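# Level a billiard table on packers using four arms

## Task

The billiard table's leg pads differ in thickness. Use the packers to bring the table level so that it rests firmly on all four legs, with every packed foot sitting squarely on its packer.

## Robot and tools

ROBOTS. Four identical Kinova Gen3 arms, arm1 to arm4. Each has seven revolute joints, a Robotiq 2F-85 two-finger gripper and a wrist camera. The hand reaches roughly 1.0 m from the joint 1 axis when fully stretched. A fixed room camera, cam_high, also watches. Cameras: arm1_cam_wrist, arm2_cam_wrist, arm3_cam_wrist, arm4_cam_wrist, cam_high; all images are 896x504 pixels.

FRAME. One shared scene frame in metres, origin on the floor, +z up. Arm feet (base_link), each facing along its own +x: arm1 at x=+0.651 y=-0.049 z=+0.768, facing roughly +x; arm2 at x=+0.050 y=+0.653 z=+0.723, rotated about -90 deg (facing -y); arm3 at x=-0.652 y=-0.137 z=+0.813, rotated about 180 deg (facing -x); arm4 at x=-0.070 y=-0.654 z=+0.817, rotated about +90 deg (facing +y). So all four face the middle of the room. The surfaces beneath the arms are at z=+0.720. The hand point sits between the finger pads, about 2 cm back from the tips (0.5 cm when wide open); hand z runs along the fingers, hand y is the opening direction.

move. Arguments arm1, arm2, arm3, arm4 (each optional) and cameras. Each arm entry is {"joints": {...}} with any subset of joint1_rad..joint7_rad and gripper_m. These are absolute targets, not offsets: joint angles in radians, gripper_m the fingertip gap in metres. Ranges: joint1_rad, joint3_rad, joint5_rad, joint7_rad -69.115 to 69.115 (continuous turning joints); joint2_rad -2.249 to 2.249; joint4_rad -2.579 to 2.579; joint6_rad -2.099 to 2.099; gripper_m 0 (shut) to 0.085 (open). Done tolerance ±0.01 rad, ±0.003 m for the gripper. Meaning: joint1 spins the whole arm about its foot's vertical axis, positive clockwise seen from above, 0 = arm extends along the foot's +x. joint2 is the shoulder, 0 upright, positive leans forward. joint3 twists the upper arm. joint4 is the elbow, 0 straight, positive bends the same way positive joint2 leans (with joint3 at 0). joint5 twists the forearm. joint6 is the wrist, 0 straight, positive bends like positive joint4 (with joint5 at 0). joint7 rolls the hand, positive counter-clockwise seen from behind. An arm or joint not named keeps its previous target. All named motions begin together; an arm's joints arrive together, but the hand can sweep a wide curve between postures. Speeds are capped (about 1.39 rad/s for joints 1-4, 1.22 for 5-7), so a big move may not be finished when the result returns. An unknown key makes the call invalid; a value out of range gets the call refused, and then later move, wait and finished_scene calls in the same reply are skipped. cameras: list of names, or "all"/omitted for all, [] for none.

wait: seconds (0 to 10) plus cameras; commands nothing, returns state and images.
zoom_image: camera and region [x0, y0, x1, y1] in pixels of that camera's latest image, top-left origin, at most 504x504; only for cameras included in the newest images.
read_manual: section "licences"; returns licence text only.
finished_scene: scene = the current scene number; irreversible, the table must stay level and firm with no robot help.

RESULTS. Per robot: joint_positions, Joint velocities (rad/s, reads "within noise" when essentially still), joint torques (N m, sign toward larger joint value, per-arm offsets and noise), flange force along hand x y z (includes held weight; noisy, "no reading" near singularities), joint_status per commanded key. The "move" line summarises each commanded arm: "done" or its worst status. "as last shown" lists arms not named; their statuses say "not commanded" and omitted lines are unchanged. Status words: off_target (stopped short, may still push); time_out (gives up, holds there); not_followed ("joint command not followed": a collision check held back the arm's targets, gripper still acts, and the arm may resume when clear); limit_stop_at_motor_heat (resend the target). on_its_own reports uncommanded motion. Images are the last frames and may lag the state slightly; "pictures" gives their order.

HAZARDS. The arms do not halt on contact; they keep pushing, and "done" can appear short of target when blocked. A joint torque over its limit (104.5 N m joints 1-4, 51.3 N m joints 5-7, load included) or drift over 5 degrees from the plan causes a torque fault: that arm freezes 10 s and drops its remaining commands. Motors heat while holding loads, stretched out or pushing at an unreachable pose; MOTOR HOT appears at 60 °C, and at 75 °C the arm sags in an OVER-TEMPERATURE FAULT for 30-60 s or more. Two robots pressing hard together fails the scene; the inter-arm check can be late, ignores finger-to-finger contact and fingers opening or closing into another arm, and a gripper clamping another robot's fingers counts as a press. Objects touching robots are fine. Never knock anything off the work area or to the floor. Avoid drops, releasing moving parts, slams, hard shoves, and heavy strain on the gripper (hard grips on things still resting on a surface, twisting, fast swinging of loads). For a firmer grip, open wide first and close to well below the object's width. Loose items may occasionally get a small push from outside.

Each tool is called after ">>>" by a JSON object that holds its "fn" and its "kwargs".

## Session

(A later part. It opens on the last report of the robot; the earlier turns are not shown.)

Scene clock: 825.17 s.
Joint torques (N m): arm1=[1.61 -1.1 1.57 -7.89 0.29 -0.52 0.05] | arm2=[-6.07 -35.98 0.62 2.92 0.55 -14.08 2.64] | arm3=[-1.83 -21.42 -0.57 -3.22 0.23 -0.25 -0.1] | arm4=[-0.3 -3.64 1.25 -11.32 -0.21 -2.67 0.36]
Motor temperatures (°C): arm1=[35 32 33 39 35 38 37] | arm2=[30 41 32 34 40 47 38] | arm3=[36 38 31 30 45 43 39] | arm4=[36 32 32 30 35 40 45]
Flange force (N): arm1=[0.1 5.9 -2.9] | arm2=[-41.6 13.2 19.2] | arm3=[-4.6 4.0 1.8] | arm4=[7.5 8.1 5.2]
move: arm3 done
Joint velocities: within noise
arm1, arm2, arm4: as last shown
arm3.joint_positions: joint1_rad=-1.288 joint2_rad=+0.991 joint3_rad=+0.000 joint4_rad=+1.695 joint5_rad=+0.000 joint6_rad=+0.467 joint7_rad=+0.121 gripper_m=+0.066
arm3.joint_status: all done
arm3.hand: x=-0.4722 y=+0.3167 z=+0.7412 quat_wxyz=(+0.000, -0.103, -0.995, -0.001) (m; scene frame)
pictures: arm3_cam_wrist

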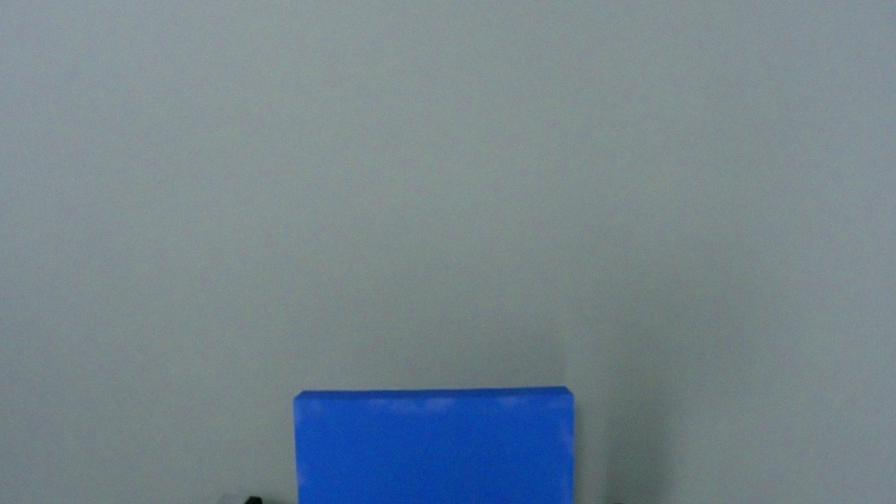

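>>> {"fn": "move", "kwargs": {"arm3": {"joints": {"joint2_rad": 0.9373, "joint4_rad": 1.705, "joint6_rad": 0.5114}}, "cameras": ["arm3_cam_wrist"]}}

>>> {"fn": "move", "kwargs": {"arm3": {"joints": {"joint1_rad": -1.65, "joint2_rad": 0.3, "joint4_rad": 1.75, "joint6_rad": 1.0, "joint7_rad": 0.0}}, "arm2": {"joints": {"joint2_rad": 1.3113, "joint4_rad": 2.5147, "joint6_rad": -2.0395}}, "cameras": ["arm3_cam_wrist", "arm2_cam_wrist", "cam_high"]}}

Scene clock: 839.17 s.
Joint torques (N m): arm1=[1.62 -1.13 1.62 -7.9 0.29 -0.52 0.06] | arm2=[-6.09 -36.02 0.61 2.95 0.58 -14.05 2.64] | arm3=[-1.84 -21.12 -0.59 -3.59 0.23 -0.18 -0.07] | arm4=[-0.28 -3.6 1.25 -11.32 -0.21 -2.66 0.37]
Motor temperatures (°C): arm1=[35 32 33 39 35 38 37] | arm2=[30 43 32 34 40 47 38] | arm3=[36 38 31 30 45 43 39] | arm4=[36 32 32 30 35 40 45]
Flange force (N): arm1=[0.2 6.1 -2.9] | arm2=[-41.9 13.1 19.1] | arm3=[-4.6 3.7 1.7] | arm4=[7.4 8.0 5.1]
move: arm3 done
Joint velocities: within noise
arm1, arm2, arm4: as last shown
arm3.joint_positions: joint1_rad=-1.288 joint2_rad=+0.937 joint3_rad=+0.000 joint4_rad=+1.705 joint5_rad=+0.000 joint6_rad=+0.511 joint7_rad=+0.121 gripper_m=+0.066
arm3.joint_status: all done
arm3.hand: x=-0.4725 y=+0.3158 z=+0.7662 quat_wxyz=(+0.000, -0.103, -0.995, -0.001) (m; scene frame)
pictures: arm3_cam_wrist

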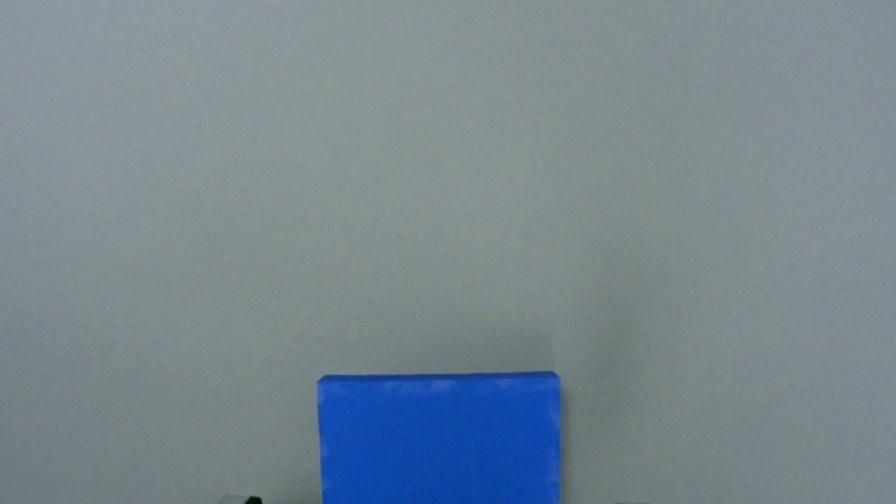

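Scene clock: 841.07 s.
Joint torques (N m): arm1=[1.63 -1.1 1.6 -7.91 0.29 -0.52 0.04] | arm2=[-4.56 -36.67 1.87 -0.21 0.04 -13.83 2.56] | arm3=[-1.85 -14.71 -0.8 -7.73 0.22 -0.53 -0.09] | arm4=[-0.25 -3.63 1.25 -11.33 -0.21 -2.66 0.36]
Motor temperatures (°C): arm1=[35 32 33 39 35 38 37] | arm2=[30 43 32 34 40 47 38] | arm3=[36 38 31 30 45 43 39] | arm4=[36 32 32 30 35 40 45]
Flange force (N): arm1=[0.1 5.9 -2.8] | arm2=[-41.2 7.2 7.2] | arm3=[-5.1 3.4 -0.3] | arm4=[7.5 8.0 5.2]
move: arm2 done; arm3 done
Joint velocities: within noise
arm1, arm4: as last shown
arm2.joint_positions: joint1_rad=-0.484 joint2_rad=+1.311 joint3_rad=+0.000 joint4_rad=+2.515 joint5_rad=+0.000 joint6_rad=-2.040 joint7_rad=-1.571 gripper_m=+0.020
arm2.joint_status: all done
arm2.hand: x=+0.2627 y=+0.1872 z=+0.8064 quat_wxyz=(-0.321, -0.663, +0.408, -0.539) (m; scene frame)
arm3.joint_positions: joint1_rad=-1.650 joint2_rad=+0.300 joint3_rad=+0.000 joint4_rad=+1.750 joint5_rad=+0.000 joint6_rad=+1.000 joint7_rad=+0.000 gripper_m=+0.066
arm3.joint_status: all done
arm3.hand: x=-0.6433 y=+0.2925 z=+1.0506 quat_wxyz=(-0.001, +0.017, -0.998, -0.052) (m; scene frame)
pictures: arm2_cam_wrist, arm3_cam_wrist, cam_high

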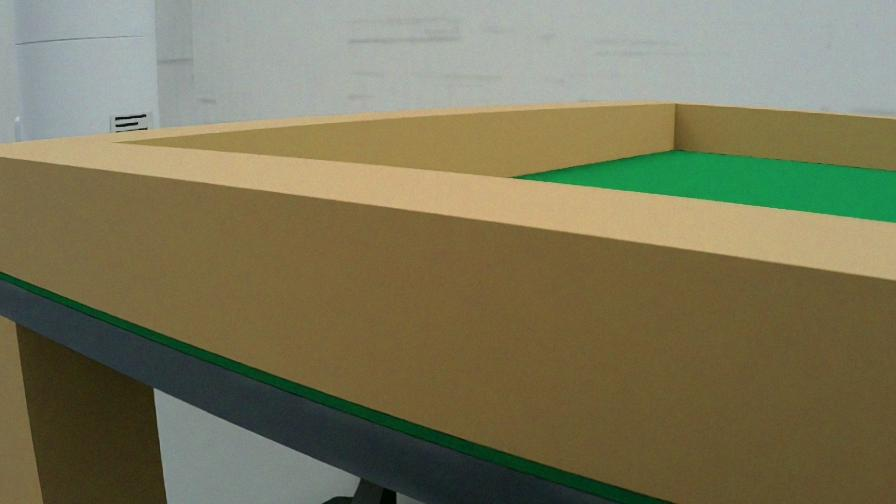

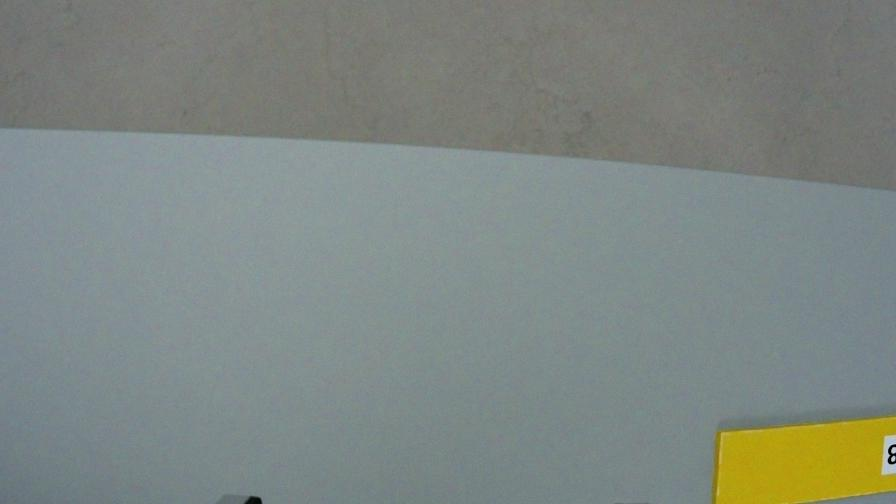

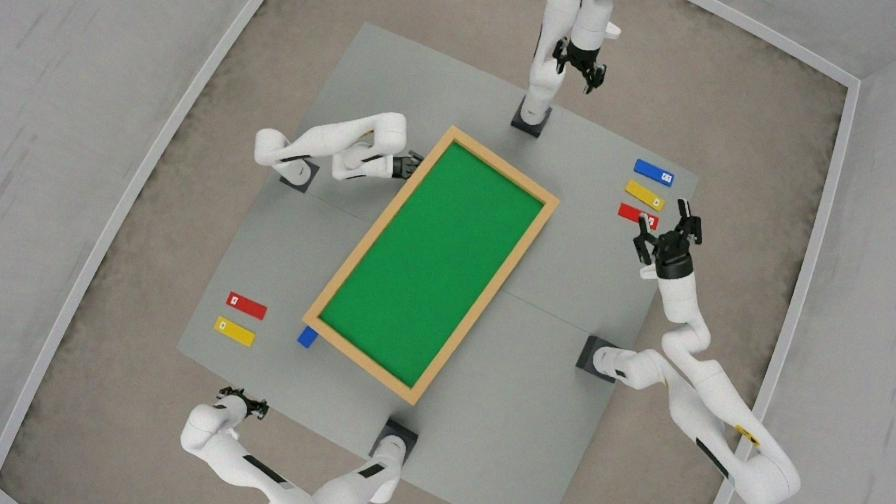

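>>> {"fn": "move", "kwargs": {"arm2": {"joints": {"joint2_rad": 1.3183, "joint4_rad": 2.5106, "joint6_rad": -2.0424}}, "cameras": []}}

>>> {"fn": "move", "kwargs": {"arm2": {"joints": {"joint2_rad": 1.3250, "joint4_rad": 2.5066, "joint6_rad": -2.0451}}, "cameras": []}}

>>> {"fn": "move", "kwargs": {"arm2": {"joints": {"joint2_rad": 1.3311, "joint4_rad": 2.5030, "joint6_rad": -2.0476}}, "cameras": []}}

>>> {"fn": "move", "kwargs": {"arm2": {"joints": {"joint2_rad": 1.3372, "joint4_rad": 2.4994, "joint6_rad": -2.0500}}, "cameras": ["arm2_cam_wrist"]}}

Scene clock: 853.97 s.
Joint torques (N m): arm1=[1.61 -1.16 1.59 -7.93 0.31 -0.5 0.05] | arm2=[-3 -36.55 2.92 -0.12 -0.69 -13.74 2.51] | arm3=[-1.8 -14.75 -0.77 -7.67 0.25 -0.51 -0.11] | arm4=[-0.28 -3.63 1.25 -11.33 -0.23 -2.67 0.35]
Motor temperatures (°C): arm1=[34 32 33 39 35 38 37] | arm2=[30 44 32 34 40 48 38] | arm3=[36 38 31 30 44 43 39] | arm4=[36 32 32 30 35 40 45]
Flange force (N): arm1=[0.1 6.0 -2.7] | arm2=[-40.9 3.5 7.1] | arm3=[-5.0 3.7 -0.3] | arm4=[7.5 8.0 5.1]
move: arm2 done
Joint velocities: within noise
arm1, arm3, arm4: as last shown
arm2.joint_positions: joint1_rad=-0.484 joint2_rad=+1.318 joint3_rad=+0.000 joint4_rad=+2.511 joint5_rad=+0.000 joint6_rad=-2.042 joint7_rad=-1.571 gripper_m=+0.020
arm2.joint_status: all done
arm2.hand: x=+0.2628 y=+0.1872 z=+0.8041 quat_wxyz=(-0.321, -0.663, +0.408, -0.539) (m; scene frame)
pictures: none
No camera images: "cameras" was empty.

Scene clock: 854.43 s.
Joint torques (N m): arm1=[1.64 -1.14 1.55 -7.89 0.28 -0.53 0.04] | arm2=[-1.52 -36.32 3.81 0.15 -1.33 -13.62 2.41] | arm3=[-1.75 -14.72 -0.72 -7.68 0.25 -0.52 -0.09] | arm4=[-0.26 -3.65 1.23 -11.3 -0.22 -2.65 0.36]
Motor temperatures (°C): arm1=[34 32 33 39 35 38 37] | arm2=[30 44 32 34 40 48 38] | arm3=[36 38 31 30 44 43 39] | arm4=[36 32 32 30 35 40 45]
Flange force (N): arm1=[-0.1 5.9 -2.9] | arm2=[-40.6 0.1 7.7] | arm3=[-4.9 3.6 -0.4] | arm4=[7.6 7.8 5.3]
move: arm2 done
Joint velocities: within noise
arm1, arm3, arm4: as last shown
arm2.joint_positions: joint1_rad=-0.484 joint2_rad=+1.325 joint3_rad=+0.000 joint4_rad=+2.507 joint5_rad=+0.000 joint6_rad=-2.045 joint7_rad=-1.571 gripper_m=+0.020
arm2.joint_status: all done
arm2.hand: x=+0.2629 y=+0.1872 z=+0.8019 quat_wxyz=(-0.320, -0.663, +0.408, -0.540) (m; scene frame)
pictures: none
No camera images: "cameras" was empty.

Scene clock: 854.90 s.
Joint torques (N m): arm1=[1.61 -1.15 1.63 -7.93 0.29 -0.51 0.06] | arm2=[-0.43 -36.2 4.56 -0.05 -1.84 -13.51 2.37] | arm3=[-1.77 -14.74 -0.78 -7.71 0.26 -0.5 -0.12] | arm4=[-0.25 -3.64 1.2 -11.33 -0.23 -2.65 0.38]
Motor temperatures (°C): arm1=[34 32 33 39 35 38 37] | arm2=[30 44 32 34 40 48 38] | arm3=[36 38 31 30 44 43 39] | arm4=[36 32 32 30 35 40 45]
Flange force (N): arm1=[0.2 6.1 -2.8] | arm2=[-40.1 -2.6 6.7] | arm3=[-5.0 3.5 -0.3] | arm4=[7.6 7.5 5.2]
move: arm2 done
Joint velocities: within noise
arm1, arm3, arm4: as last shown
arm2.joint_positions: joint1_rad=-0.484 joint2_rad=+1.331 joint3_rad=+0.000 joint4_rad=+2.503 joint5_rad=+0.000 joint6_rad=-2.048 joint7_rad=-1.571 gripper_m=+0.020
arm2.joint_status: all done
arm2.hand: x=+0.2629 y=+0.1872 z=+0.7999 quat_wxyz=(-0.320, -0.663, +0.408, -0.539) (m; scene frame)
pictures: none
No camera images: "cameras" was empty.

Scene clock: 855.37 s.
Joint torques (N m): arm1=[1.62 -1.17 1.61 -7.97 0.34 -0.55 0.09] | arm2=[0.62 -35.93 5.2 -0.39 -2.21 -13.25 2.26] | arm3=[-1.83 -14.76 -0.72 -7.72 0.24 -0.49 -0.1] | arm4=[-0.29 -3.63 1.25 -11.32 -0.21 -2.68 0.38]
Motor temperatures (°C): arm1=[34 32 33 39 35 38 37] | arm2=[30 44 32 34 40 48 38] | arm3=[36 38 31 30 44 43 39] | arm4=[36 32 32 30 35 40 45]
Flange force (N): arm1=[0.3 6.1 -2.7] | arm2=[-39.2 -5.5 4.8] | arm3=[-5.0 3.5 -0.2] | arm4=[7.4 8.0 5.2]
move: arm2 done
Joint velocities: within noise
arm1.joint_positions: joint1_rad=-0.330 joint2_rad=-0.441 joint3_rad=-0.115 joint4_rad=+1.520 joint5_rad=-0.085 joint6_rad=+1.841 joint7_rad=+0.745 gripper_m=+0.085
arm1.joint_status: not commanded
arm1.hand: x=+0.5039 y=-0.1260 z=+1.2771 quat_wxyz=(+0.077, +0.977, -0.182, -0.078) (m; scene frame)
arm2.joint_positions: joint1_rad=-0.484 joint2_rad=+1.337 joint3_rad=+0.000 joint4_rad=+2.499 joint5_rad=+0.000 joint6_rad=-2.050 joint7_rad=-1.571 gripper_m=+0.020
arm2.joint_status: all done
arm2.hand: x=+0.2629 y=+0.1872 z=+0.7979 quat_wxyz=(-0.320, -0.663, +0.408, -0.539) (m; scene frame)
arm3: as last shown
arm4.joint_positions: joint1_rad=+0.750 joint2_rad=-0.500 joint3_rad=+0.000 joint4_rad=+2.478 joint5_rad=+0.000 joint6_rad=-0.816 joint7_rad=+1.571 gripper_m=+0.085
arm4.joint_status: not commanded
arm4.hand: x=+0.2020 y=-0.3991 z=+1.4706 quat_wxyz=(-0.767, +0.218, -0.503, -0.333) (m; scene frame)
pictures: arm2_cam_wrist

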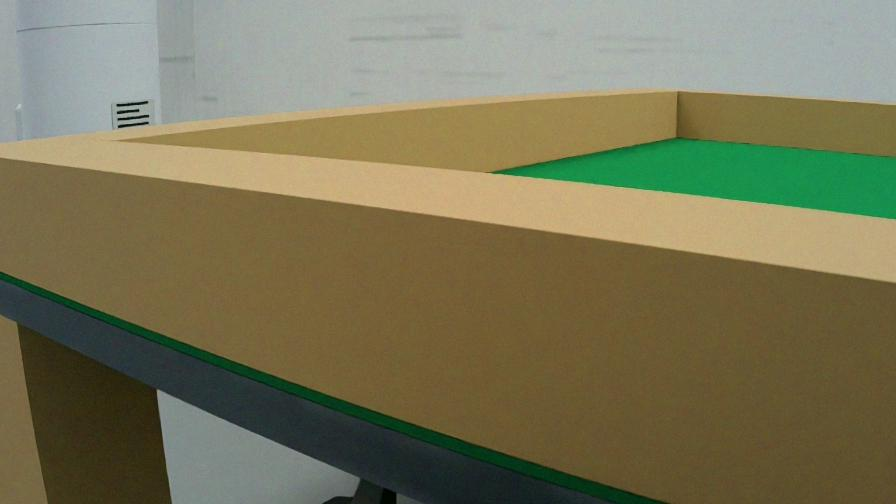

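>>> {"fn": "move", "kwargs": {"arm2": {"joints": {"joint2_rad": 1.3420, "joint4_rad": 2.4965, "joint6_rad": -2.0520}}, "cameras": []}}

>>> {"fn": "move", "kwargs": {"arm2": {"joints": {"joint2_rad": 1.3468, "joint4_rad": 2.4937, "joint6_rad": -2.0539}}, "cameras": []}}

>>> {"fn": "move", "kwargs": {"arm2": {"joints": {"joint2_rad": 1.3520, "joint4_rad": 2.4906, "joint6_rad": -2.0560}}, "cameras": ["arm2_cam_wrist"]}}

Scene clock: 871.17 s.
Joint torques (N m): arm1=[1.6 -1.15 1.58 -7.94 0.3 -0.52 0.04] | arm2=[0.25 -29.03 3.82 0.74 -1.56 -9.56 1.39] | arm3=[-1.77 -14.72 -0.72 -7.7 0.25 -0.54 -0.1] | arm4=[-0.32 -3.63 1.23 -11.33 -0.23 -2.67 0.35]
Motor temperatures (°C): arm1=[34 32 33 39 35 38 37] | arm2=[30 45 32 34 40 48 38] | arm3=[36 38 31 30 44 43 39] | arm4=[36 32 32 30 35 40 45]
Flange force (N): arm1=[0.1 5.9 -2.7] | arm2=[-24.8 -4.0 3.1] | arm3=[-4.9 3.5 -0.4] | arm4=[7.5 7.9 5.1]
move: arm2 done
Joint velocities: within noise
arm1, arm3, arm4: as last shown
arm2.joint_positions: joint1_rad=-0.484 joint2_rad=+1.342 joint3_rad=+0.000 joint4_rad=+2.496 joint5_rad=+0.000 joint6_rad=-2.052 joint7_rad=-1.571 gripper_m=+0.020
arm2.joint_status: all done
arm2.hand: x=+0.2629 y=+0.1871 z=+0.7964 quat_wxyz=(-0.321, -0.663, +0.408, -0.540) (m; scene frame)
pictures: none
No camera images: "cameras" was empty.

Scene clock: 871.60 s.
Joint torques (N m): arm1=[1.62 -1.17 1.6 -7.94 0.3 -0.52 0.04] | arm2=[-0.38 -21 2.07 2.07 -0.63 -5.29 0.38] | arm3=[-1.8 -14.77 -0.75 -7.72 0.24 -0.5 -0.09] | arm4=[-0.29 -3.65 1.25 -11.38 -0.22 -2.66 0.38]
Motor temperatures (°C): arm1=[34 32 33 39 35 38 37] | arm2=[30 45 32 34 40 48 38] | arm3=[36 38 31 30 44 43 39] | arm4=[36 32 32 30 35 40 45]
Flange force (N): arm1=[0.1 6.0 -2.8] | arm2=[-7.9 -2.0 1.3] | arm3=[-5.0 3.5 -0.2] | arm4=[7.7 8.0 5.1]
move: arm2 done
Joint velocities: within noise
arm1, arm3, arm4: as last shown
arm2.joint_positions: joint1_rad=-0.484 joint2_rad=+1.347 joint3_rad=+0.000 joint4_rad=+2.494 joint5_rad=+0.000 joint6_rad=-2.054 joint7_rad=-1.571 gripper_m=+0.020
arm2.joint_status: all done
arm2.hand: x=+0.2629 y=+0.1872 z=+0.7948 quat_wxyz=(-0.321, -0.663, +0.408, -0.539) (m; scene frame)
pictures: none
No camera images: "cameras" was empty.

Scene clock: 872.07 s.
Joint torques (N m): arm1=[1.65 -1.15 1.55 -7.91 0.28 -0.55 0.08] | arm2=[-1.18 -16.43 0.71 3.39 0.05 -3.01 -0.19] | arm3=[-1.78 -14.79 -0.75 -7.71 0.25 -0.51 -0.07] | arm4=[-0.29 -3.64 1.26 -11.36 -0.23 -2.67 0.36]
Motor temperatures (°C): arm1=[34 32 33 39 35 38 37] | arm2=[30 45 32 34 40 48 38] | arm3=[36 38 31 30 44 43 39] | arm4=[36 32 32 30 35 40 45]
Flange force (N): arm1=[0.0 5.9 -2.9] | arm2=[1.3 0.8 2.6] | arm3=[-4.9 3.6 -0.2] | arm4=[7.6 8.0 5.1]
move: arm2 done
Joint velocities: within noise
arm1, arm3, arm4: as last shown
arm2.joint_positions: joint1_rad=-0.484 joint2_rad=+1.352 joint3_rad=+0.000 joint4_rad=+2.491 joint5_rad=+0.000 joint6_rad=-2.056 joint7_rad=-1.571 gripper_m=+0.020
arm2.joint_status: all done
arm2.hand: x=+0.2629 y=+0.1872 z=+0.7931 quat_wxyz=(-0.321, -0.663, +0.408, -0.539) (m; scene frame)
pictures: arm2_cam_wrist

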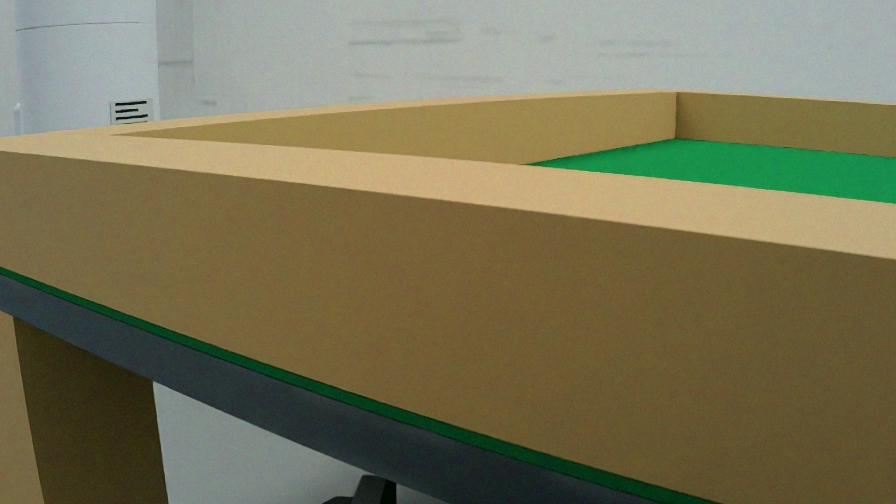

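>>> {"fn": "move", "kwargs": {"arm2": {"joints": {"joint2_rad": 1.378, "joint4_rad": 2.4752, "joint6_rad": -2.0664}}, "cameras": []}}

>>> {"fn": "move", "kwargs": {"arm2": {"joints": {"joint1_rad": -0.95}}, "cameras": []}}

>>> {"fn": "move", "kwargs": {"arm2": {"joints": {"joint2_rad": 0.8, "joint4_rad": 2.4752, "joint6_rad": -1.5}}, "cameras": []}}

>>> {"fn": "move", "kwargs": {"arm2": {"joints": {"joint2_rad": 0.1, "joint4_rad": 2.5113, "joint6_rad": -0.4454, "joint7_rad": 1.571}}, "cameras": ["cam_high"]}}

Scene clock: 880.33 s.
Joint torques (N m): arm1=[1.63 -1.17 1.56 -7.88 0.31 -0.54 0.05] | arm2=[-1.21 -16.47 0.71 3.48 0.04 -2.99 -0.18] | arm3=[-1.79 -14.7 -0.74 -7.69 0.24 -0.51 -0.1] | arm4=[-0.28 -3.65 1.26 -11.31 -0.19 -2.66 0.39]
Motor temperatures (°C): arm1=[34 32 33 39 35 38 37] | arm2=[30 44 32 34 40 48 38] | arm3=[36 38 31 30 44 43 39] | arm4=[36 32 32 30 35 40 45]
Flange force (N): arm1=[0.0 6.0 -3.0] | arm2=[1.2 0.8 2.6] | arm3=[-5.0 3.5 -0.3] | arm4=[7.5 8.1 5.3]
move: arm2 done
Joint velocities: within noise
arm1, arm4: as last shown
arm2.joint_positions: joint1_rad=-0.484 joint2_rad=+1.378 joint3_rad=+0.000 joint4_rad=+2.475 joint5_rad=+0.000 joint6_rad=-2.066 joint7_rad=-1.571 gripper_m=+0.020
arm2.joint_status: all done
arm2.hand: x=+0.2629 y=+0.1876 z=+0.7844 quat_wxyz=(-0.320, -0.663, +0.408, -0.539) (m; scene frame)
arm3.joint_positions: joint1_rad=-1.650 joint2_rad=+0.300 joint3_rad=+0.000 joint4_rad=+1.750 joint5_rad=+0.000 joint6_rad=+1.000 joint7_rad=+0.000 gripper_m=+0.066
arm3.joint_status: not commanded
arm3.hand: x=-0.6433 y=+0.2925 z=+1.0506 quat_wxyz=(-0.001, +0.017, -0.998, -0.052) (m; scene frame)
pictures: none
No camera images: "cameras" was empty.

Scene clock: 882.00 s.
Joint torques (N m): arm1=[1.57 -1.12 1.59 -7.94 0.28 -0.5 0.03] | arm2=[-1.12 -16.47 0.74 3.4 0.05 -3 -0.2] | arm3=[-1.84 -14.71 -0.77 -7.7 0.25 -0.49 -0.09] | arm4=[-0.26 -3.65 1.25 -11.34 -0.23 -2.67 0.36]
Motor temperatures (°C): arm1=[34 32 33 39 35 38 37] | arm2=[30 44 32 34 40 48 38] | arm3=[36 38 31 30 44 43 39] | arm4=[36 32 32 30 35 40 45]
Flange force (N): arm1=[0.1 5.9 -2.6] | arm2=[1.3 0.7 2.5] | arm3=[-5.1 3.5 -0.3] | arm4=[7.6 7.9 5.2]
move: arm2 done
Joint velocities: within noise
arm1, arm3, arm4: as last shown
arm2.joint_positions: joint1_rad=-0.950 joint2_rad=+1.378 joint3_rad=+0.000 joint4_rad=+2.475 joint5_rad=+0.000 joint6_rad=-2.066 joint7_rad=-1.571 gripper_m=+0.020
arm2.joint_status: all done
arm2.hand: x=+0.4493 y=+0.3334 z=+0.7879 quat_wxyz=(-0.189, -0.738, +0.243, -0.601) (m; scene frame)
pictures: none
No camera images: "cameras" was empty.

Scene clock: 883.83 s.
Joint torques (N m): arm1=[1.61 -1.09 1.57 -7.9 0.27 -0.54 0.06] | arm2=[-1.11 -15.73 0.63 -1.5 0.04 -2.99 -0.17] | arm3=[-1.8 -14.78 -0.76 -7.77 0.24 -0.5 -0.1] | arm4=[-0.31 -3.63 1.23 -11.35 -0.2 -2.65 0.37]
Motor temperatures (°C): arm1=[34 32 33 39 35 38 37] | arm2=[30 44 32 34 40 48 38] | arm3=[36 38 31 30 44 43 39] | arm4=[36 32 32 30 35 40 45]
Flange force (N): arm1=[0.1 5.9 -2.9] | arm2=[2.3 2.0 0.9] | arm3=[-5.0 3.4 -0.1] | arm4=[7.6 8.0 5.1]
move: arm2 done
Joint velocities: within noise
arm1, arm3, arm4: as last shown
arm2.joint_positions: joint1_rad=-0.950 joint2_rad=+0.800 joint3_rad=+0.000 joint4_rad=+2.475 joint5_rad=+0.000 joint6_rad=-1.500 joint7_rad=-1.571 gripper_m=+0.020
arm2.joint_status: all done
arm2.hand: x=+0.4903 y=+0.3016 z=+0.9309 quat_wxyz=(-0.190, -0.734, +0.242, -0.605) (m; scene frame)
pictures: none
No camera images: "cameras" was empty.

Scene clock: 887.07 s.
Joint torques (N m): arm1=[1.57 -1.13 1.57 -7.92 0.3 -0.54 0.06] | arm2=[-1.08 -8.62 0.32 -6.98 0.01 -2.51 -0.2] | arm3=[-1.78 -14.73 -0.77 -7.73 0.24 -0.53 -0.13] | arm4=[-0.3 -3.63 1.22 -11.35 -0.23 -2.67 0.36]
Motor temperatures (°C): arm1=[34 32 33 39 35 38 37] | arm2=[30 44 32 34 40 48 38] | arm3=[36 38 31 30 44 43 39] | arm4=[36 32 32 30 35 40 45]
Flange force (N): arm1=[0.1 5.9 -2.8] | arm2=[-1.2 -3.5 -1.1] | arm3=[-5.0 3.5 -0.3] | arm4=[7.5 7.8 5.1]
move: arm2 done
Joint velocities: within noise
arm1, arm3, arm4: as last shown
arm2.joint_positions: joint1_rad=-0.950 joint2_rad=+0.100 joint3_rad=+0.000 joint4_rad=+2.511 joint5_rad=+0.000 joint6_rad=-0.445 joint7_rad=+1.571 gripper_m=+0.020
arm2.joint_status: all done
arm2.hand: x=+0.4036 y=+0.3633 z=+0.9846 quat_wxyz=(-0.451, -0.274, -0.838, +0.140) (m; scene frame)
pictures: cam_high

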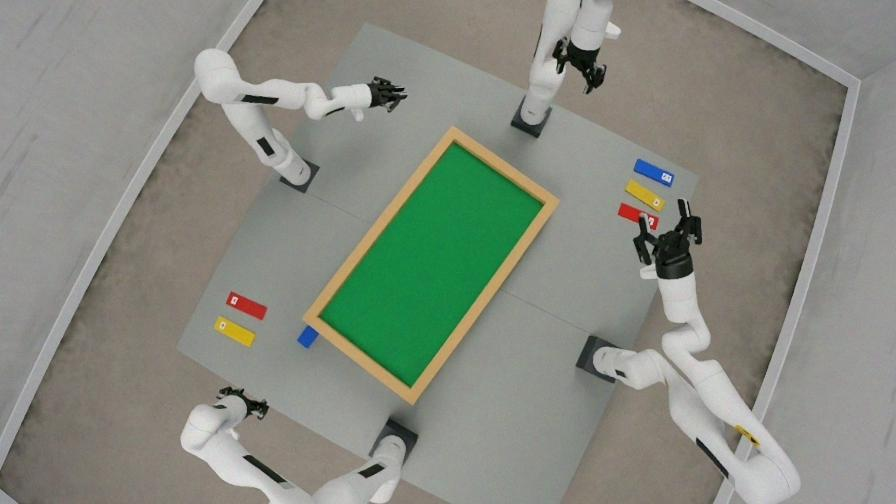

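>>> {"fn": "move", "kwargs": {"arm2": {"joints": {"joint1_rad": 0.832}}, "cameras": []}}

>>> {"fn": "move", "kwargs": {"arm2": {"joints": {"joint2_rad": 0.3341}}, "cameras": ["arm2_cam_wrist", "cam_high"]}}

Scene clock: 894.87 s.
Joint torques (N m): arm1=[1.61 -1.12 1.59 -7.88 0.28 -0.5 0.07] | arm2=[-0.98 -8.88 0.37 -6.74 0.02 -2.45 -0.19] | arm3=[-1.87 -14.73 -0.77 -7.69 0.21 -0.52 -0.08] | arm4=[-0.26 -3.63 1.23 -11.36 -0.22 -2.67 0.39]
Motor temperatures (°C): arm1=[34 32 33 39 35 38 37] | arm2=[30 44 32 34 40 47 38] | arm3=[36 38 31 30 44 43 39] | arm4=[36 32 32 30 35 40 45]
Flange force (N): arm1=[0.1 6.0 -2.9] | arm2=[-1.1 -3.1 -1.2] | arm3=[-5.1 3.6 -0.4] | arm4=[7.5 7.7 5.1]
move: arm2 done
Joint velocities: within noise
arm1.joint_positions: joint1_rad=-0.330 joint2_rad=-0.441 joint3_rad=-0.115 joint4_rad=+1.520 joint5_rad=-0.085 joint6_rad=+1.841 joint7_rad=+0.745 gripper_m=+0.085
arm1.joint_status: not commanded
arm1.hand: x=+0.5039 y=-0.1260 z=+1.2771 quat_wxyz=(+0.077, +0.977, -0.182, -0.078) (m; scene frame)
arm2.joint_positions: joint1_rad=+0.832 joint2_rad=+0.100 joint3_rad=+0.000 joint4_rad=+2.511 joint5_rad=+0.000 joint6_rad=-0.445 joint7_rad=+1.571 gripper_m=+0.020
arm2.joint_status: all done
arm2.hand: x=-0.3110 y=+0.3630 z=+0.9744 quat_wxyz=(-0.168, -0.828, -0.317, +0.431) (m; scene frame)
arm3: as last shown
arm4.joint_positions: joint1_rad=+0.750 joint2_rad=-0.500 joint3_rad=+0.000 joint4_rad=+2.478 joint5_rad=+0.000 joint6_rad=-0.816 joint7_rad=+1.571 gripper_m=+0.085
arm4.joint_status: not commanded
arm4.hand: x=+0.2020 y=-0.3991 z=+1.4706 quat_wxyz=(-0.767, +0.218, -0.503, -0.333) (m; scene frame)
pictures: none
No camera images: "cameras" was empty.

Scene clock: 896.13 s.
Joint torques (N m): arm1=[1.61 -1.09 1.56 -7.94 0.3 -0.54 0.08] | arm2=[-0.99 -11 0.45 -4.21 0 -1.98 -0.18] | arm3=[-1.8 -14.71 -0.74 -7.71 0.24 -0.49 -0.09] | arm4=[-0.29 -3.64 1.23 -11.34 -0.21 -2.67 0.36]
Motor temperatures (°C): arm1=[34 32 33 39 35 38 37] | arm2=[30 44 32 34 40 47 38] | arm3=[36 37 31 30 44 43 39] | arm4=[36 32 32 30 35 40 45]
Flange force (N): arm1=[0.2 5.9 -2.7] | arm2=[-1.6 -5.3 -1.3] | arm3=[-5.0 3.4 -0.2] | arm4=[7.6 7.9 5.1]
move: arm2 done
Joint velocities: within noise
arm1, arm3, arm4: as last shown
arm2.joint_positions: joint1_rad=+0.832 joint2_rad=+0.334 joint3_rad=+0.000 joint4_rad=+2.511 joint5_rad=+0.000 joint6_rad=-0.445 joint7_rad=+1.571 gripper_m=+0.020
arm2.joint_status: all done
arm2.hand: x=-0.2955 y=+0.3762 z=+0.8690 quat_wxyz=(-0.130, -0.873, -0.335, +0.331) (m; scene frame)
pictures: arm2_cam_wrist, cam_high

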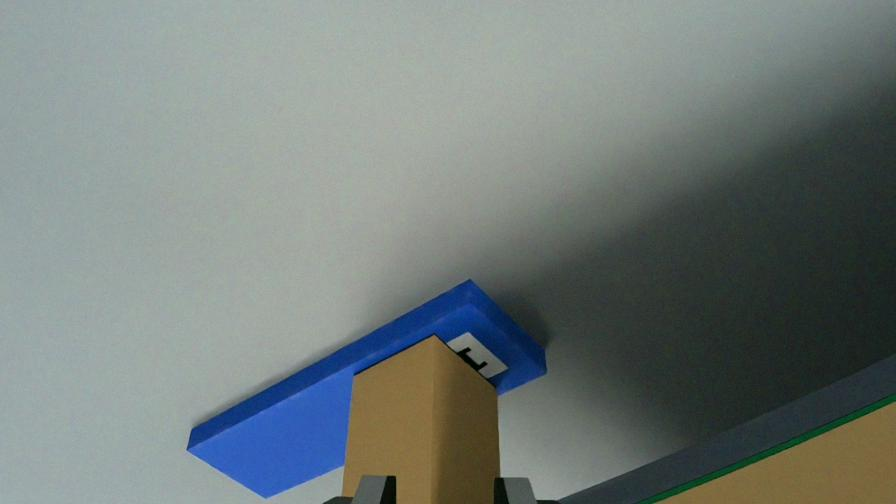

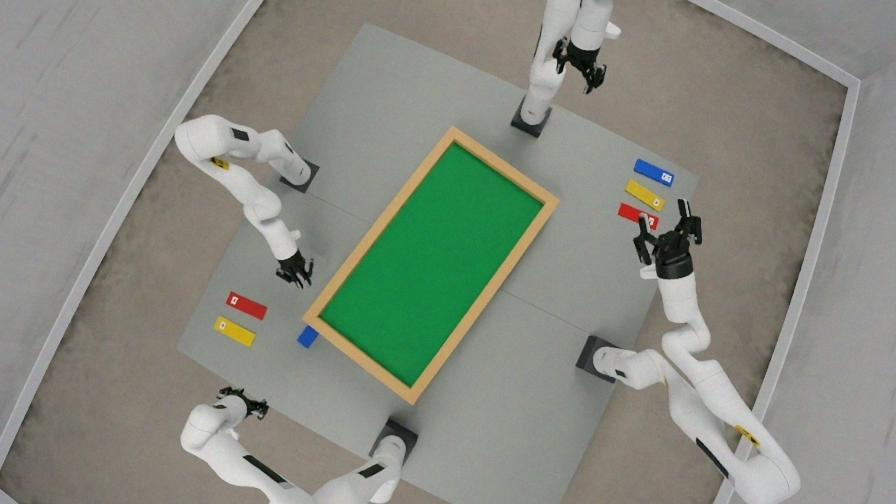

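>>> {"fn": "zoom_image", "kwargs": {"camera": "arm2_cam_wrist", "region": [160, 250, 600, 504]}}

Scaled by 1.145 from the camera's 896x504 image, which has a finer 1280x720 frame.

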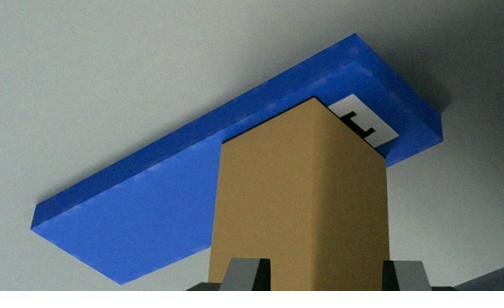

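>>> {"fn": "zoom_image", "kwargs": {"camera": "arm2_cam_wrist", "region": [330, 260, 570, 420]}}

Scaled by 2.100 from the camera's 896x504 image, which has a finer 1280x720 frame.

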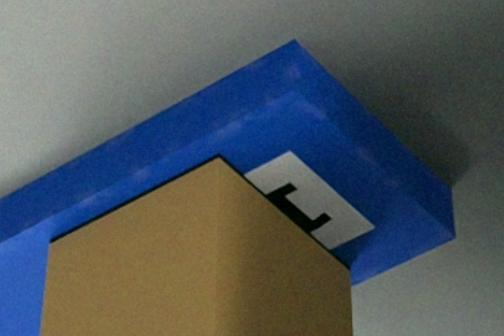

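>>> {"fn": "zoom_image", "kwargs": {"camera": "arm2_cam_wrist", "region": [340, 320, 510, 430]}}

Scaled by 2.965 from the camera's 896x504 image, which has a finer 1280x720 frame.

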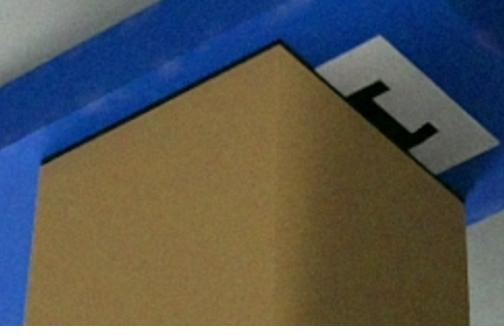

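>>> {"fn": "finished_scene", "kwargs": {"scene": 2}}

The scene is finished: the task was done.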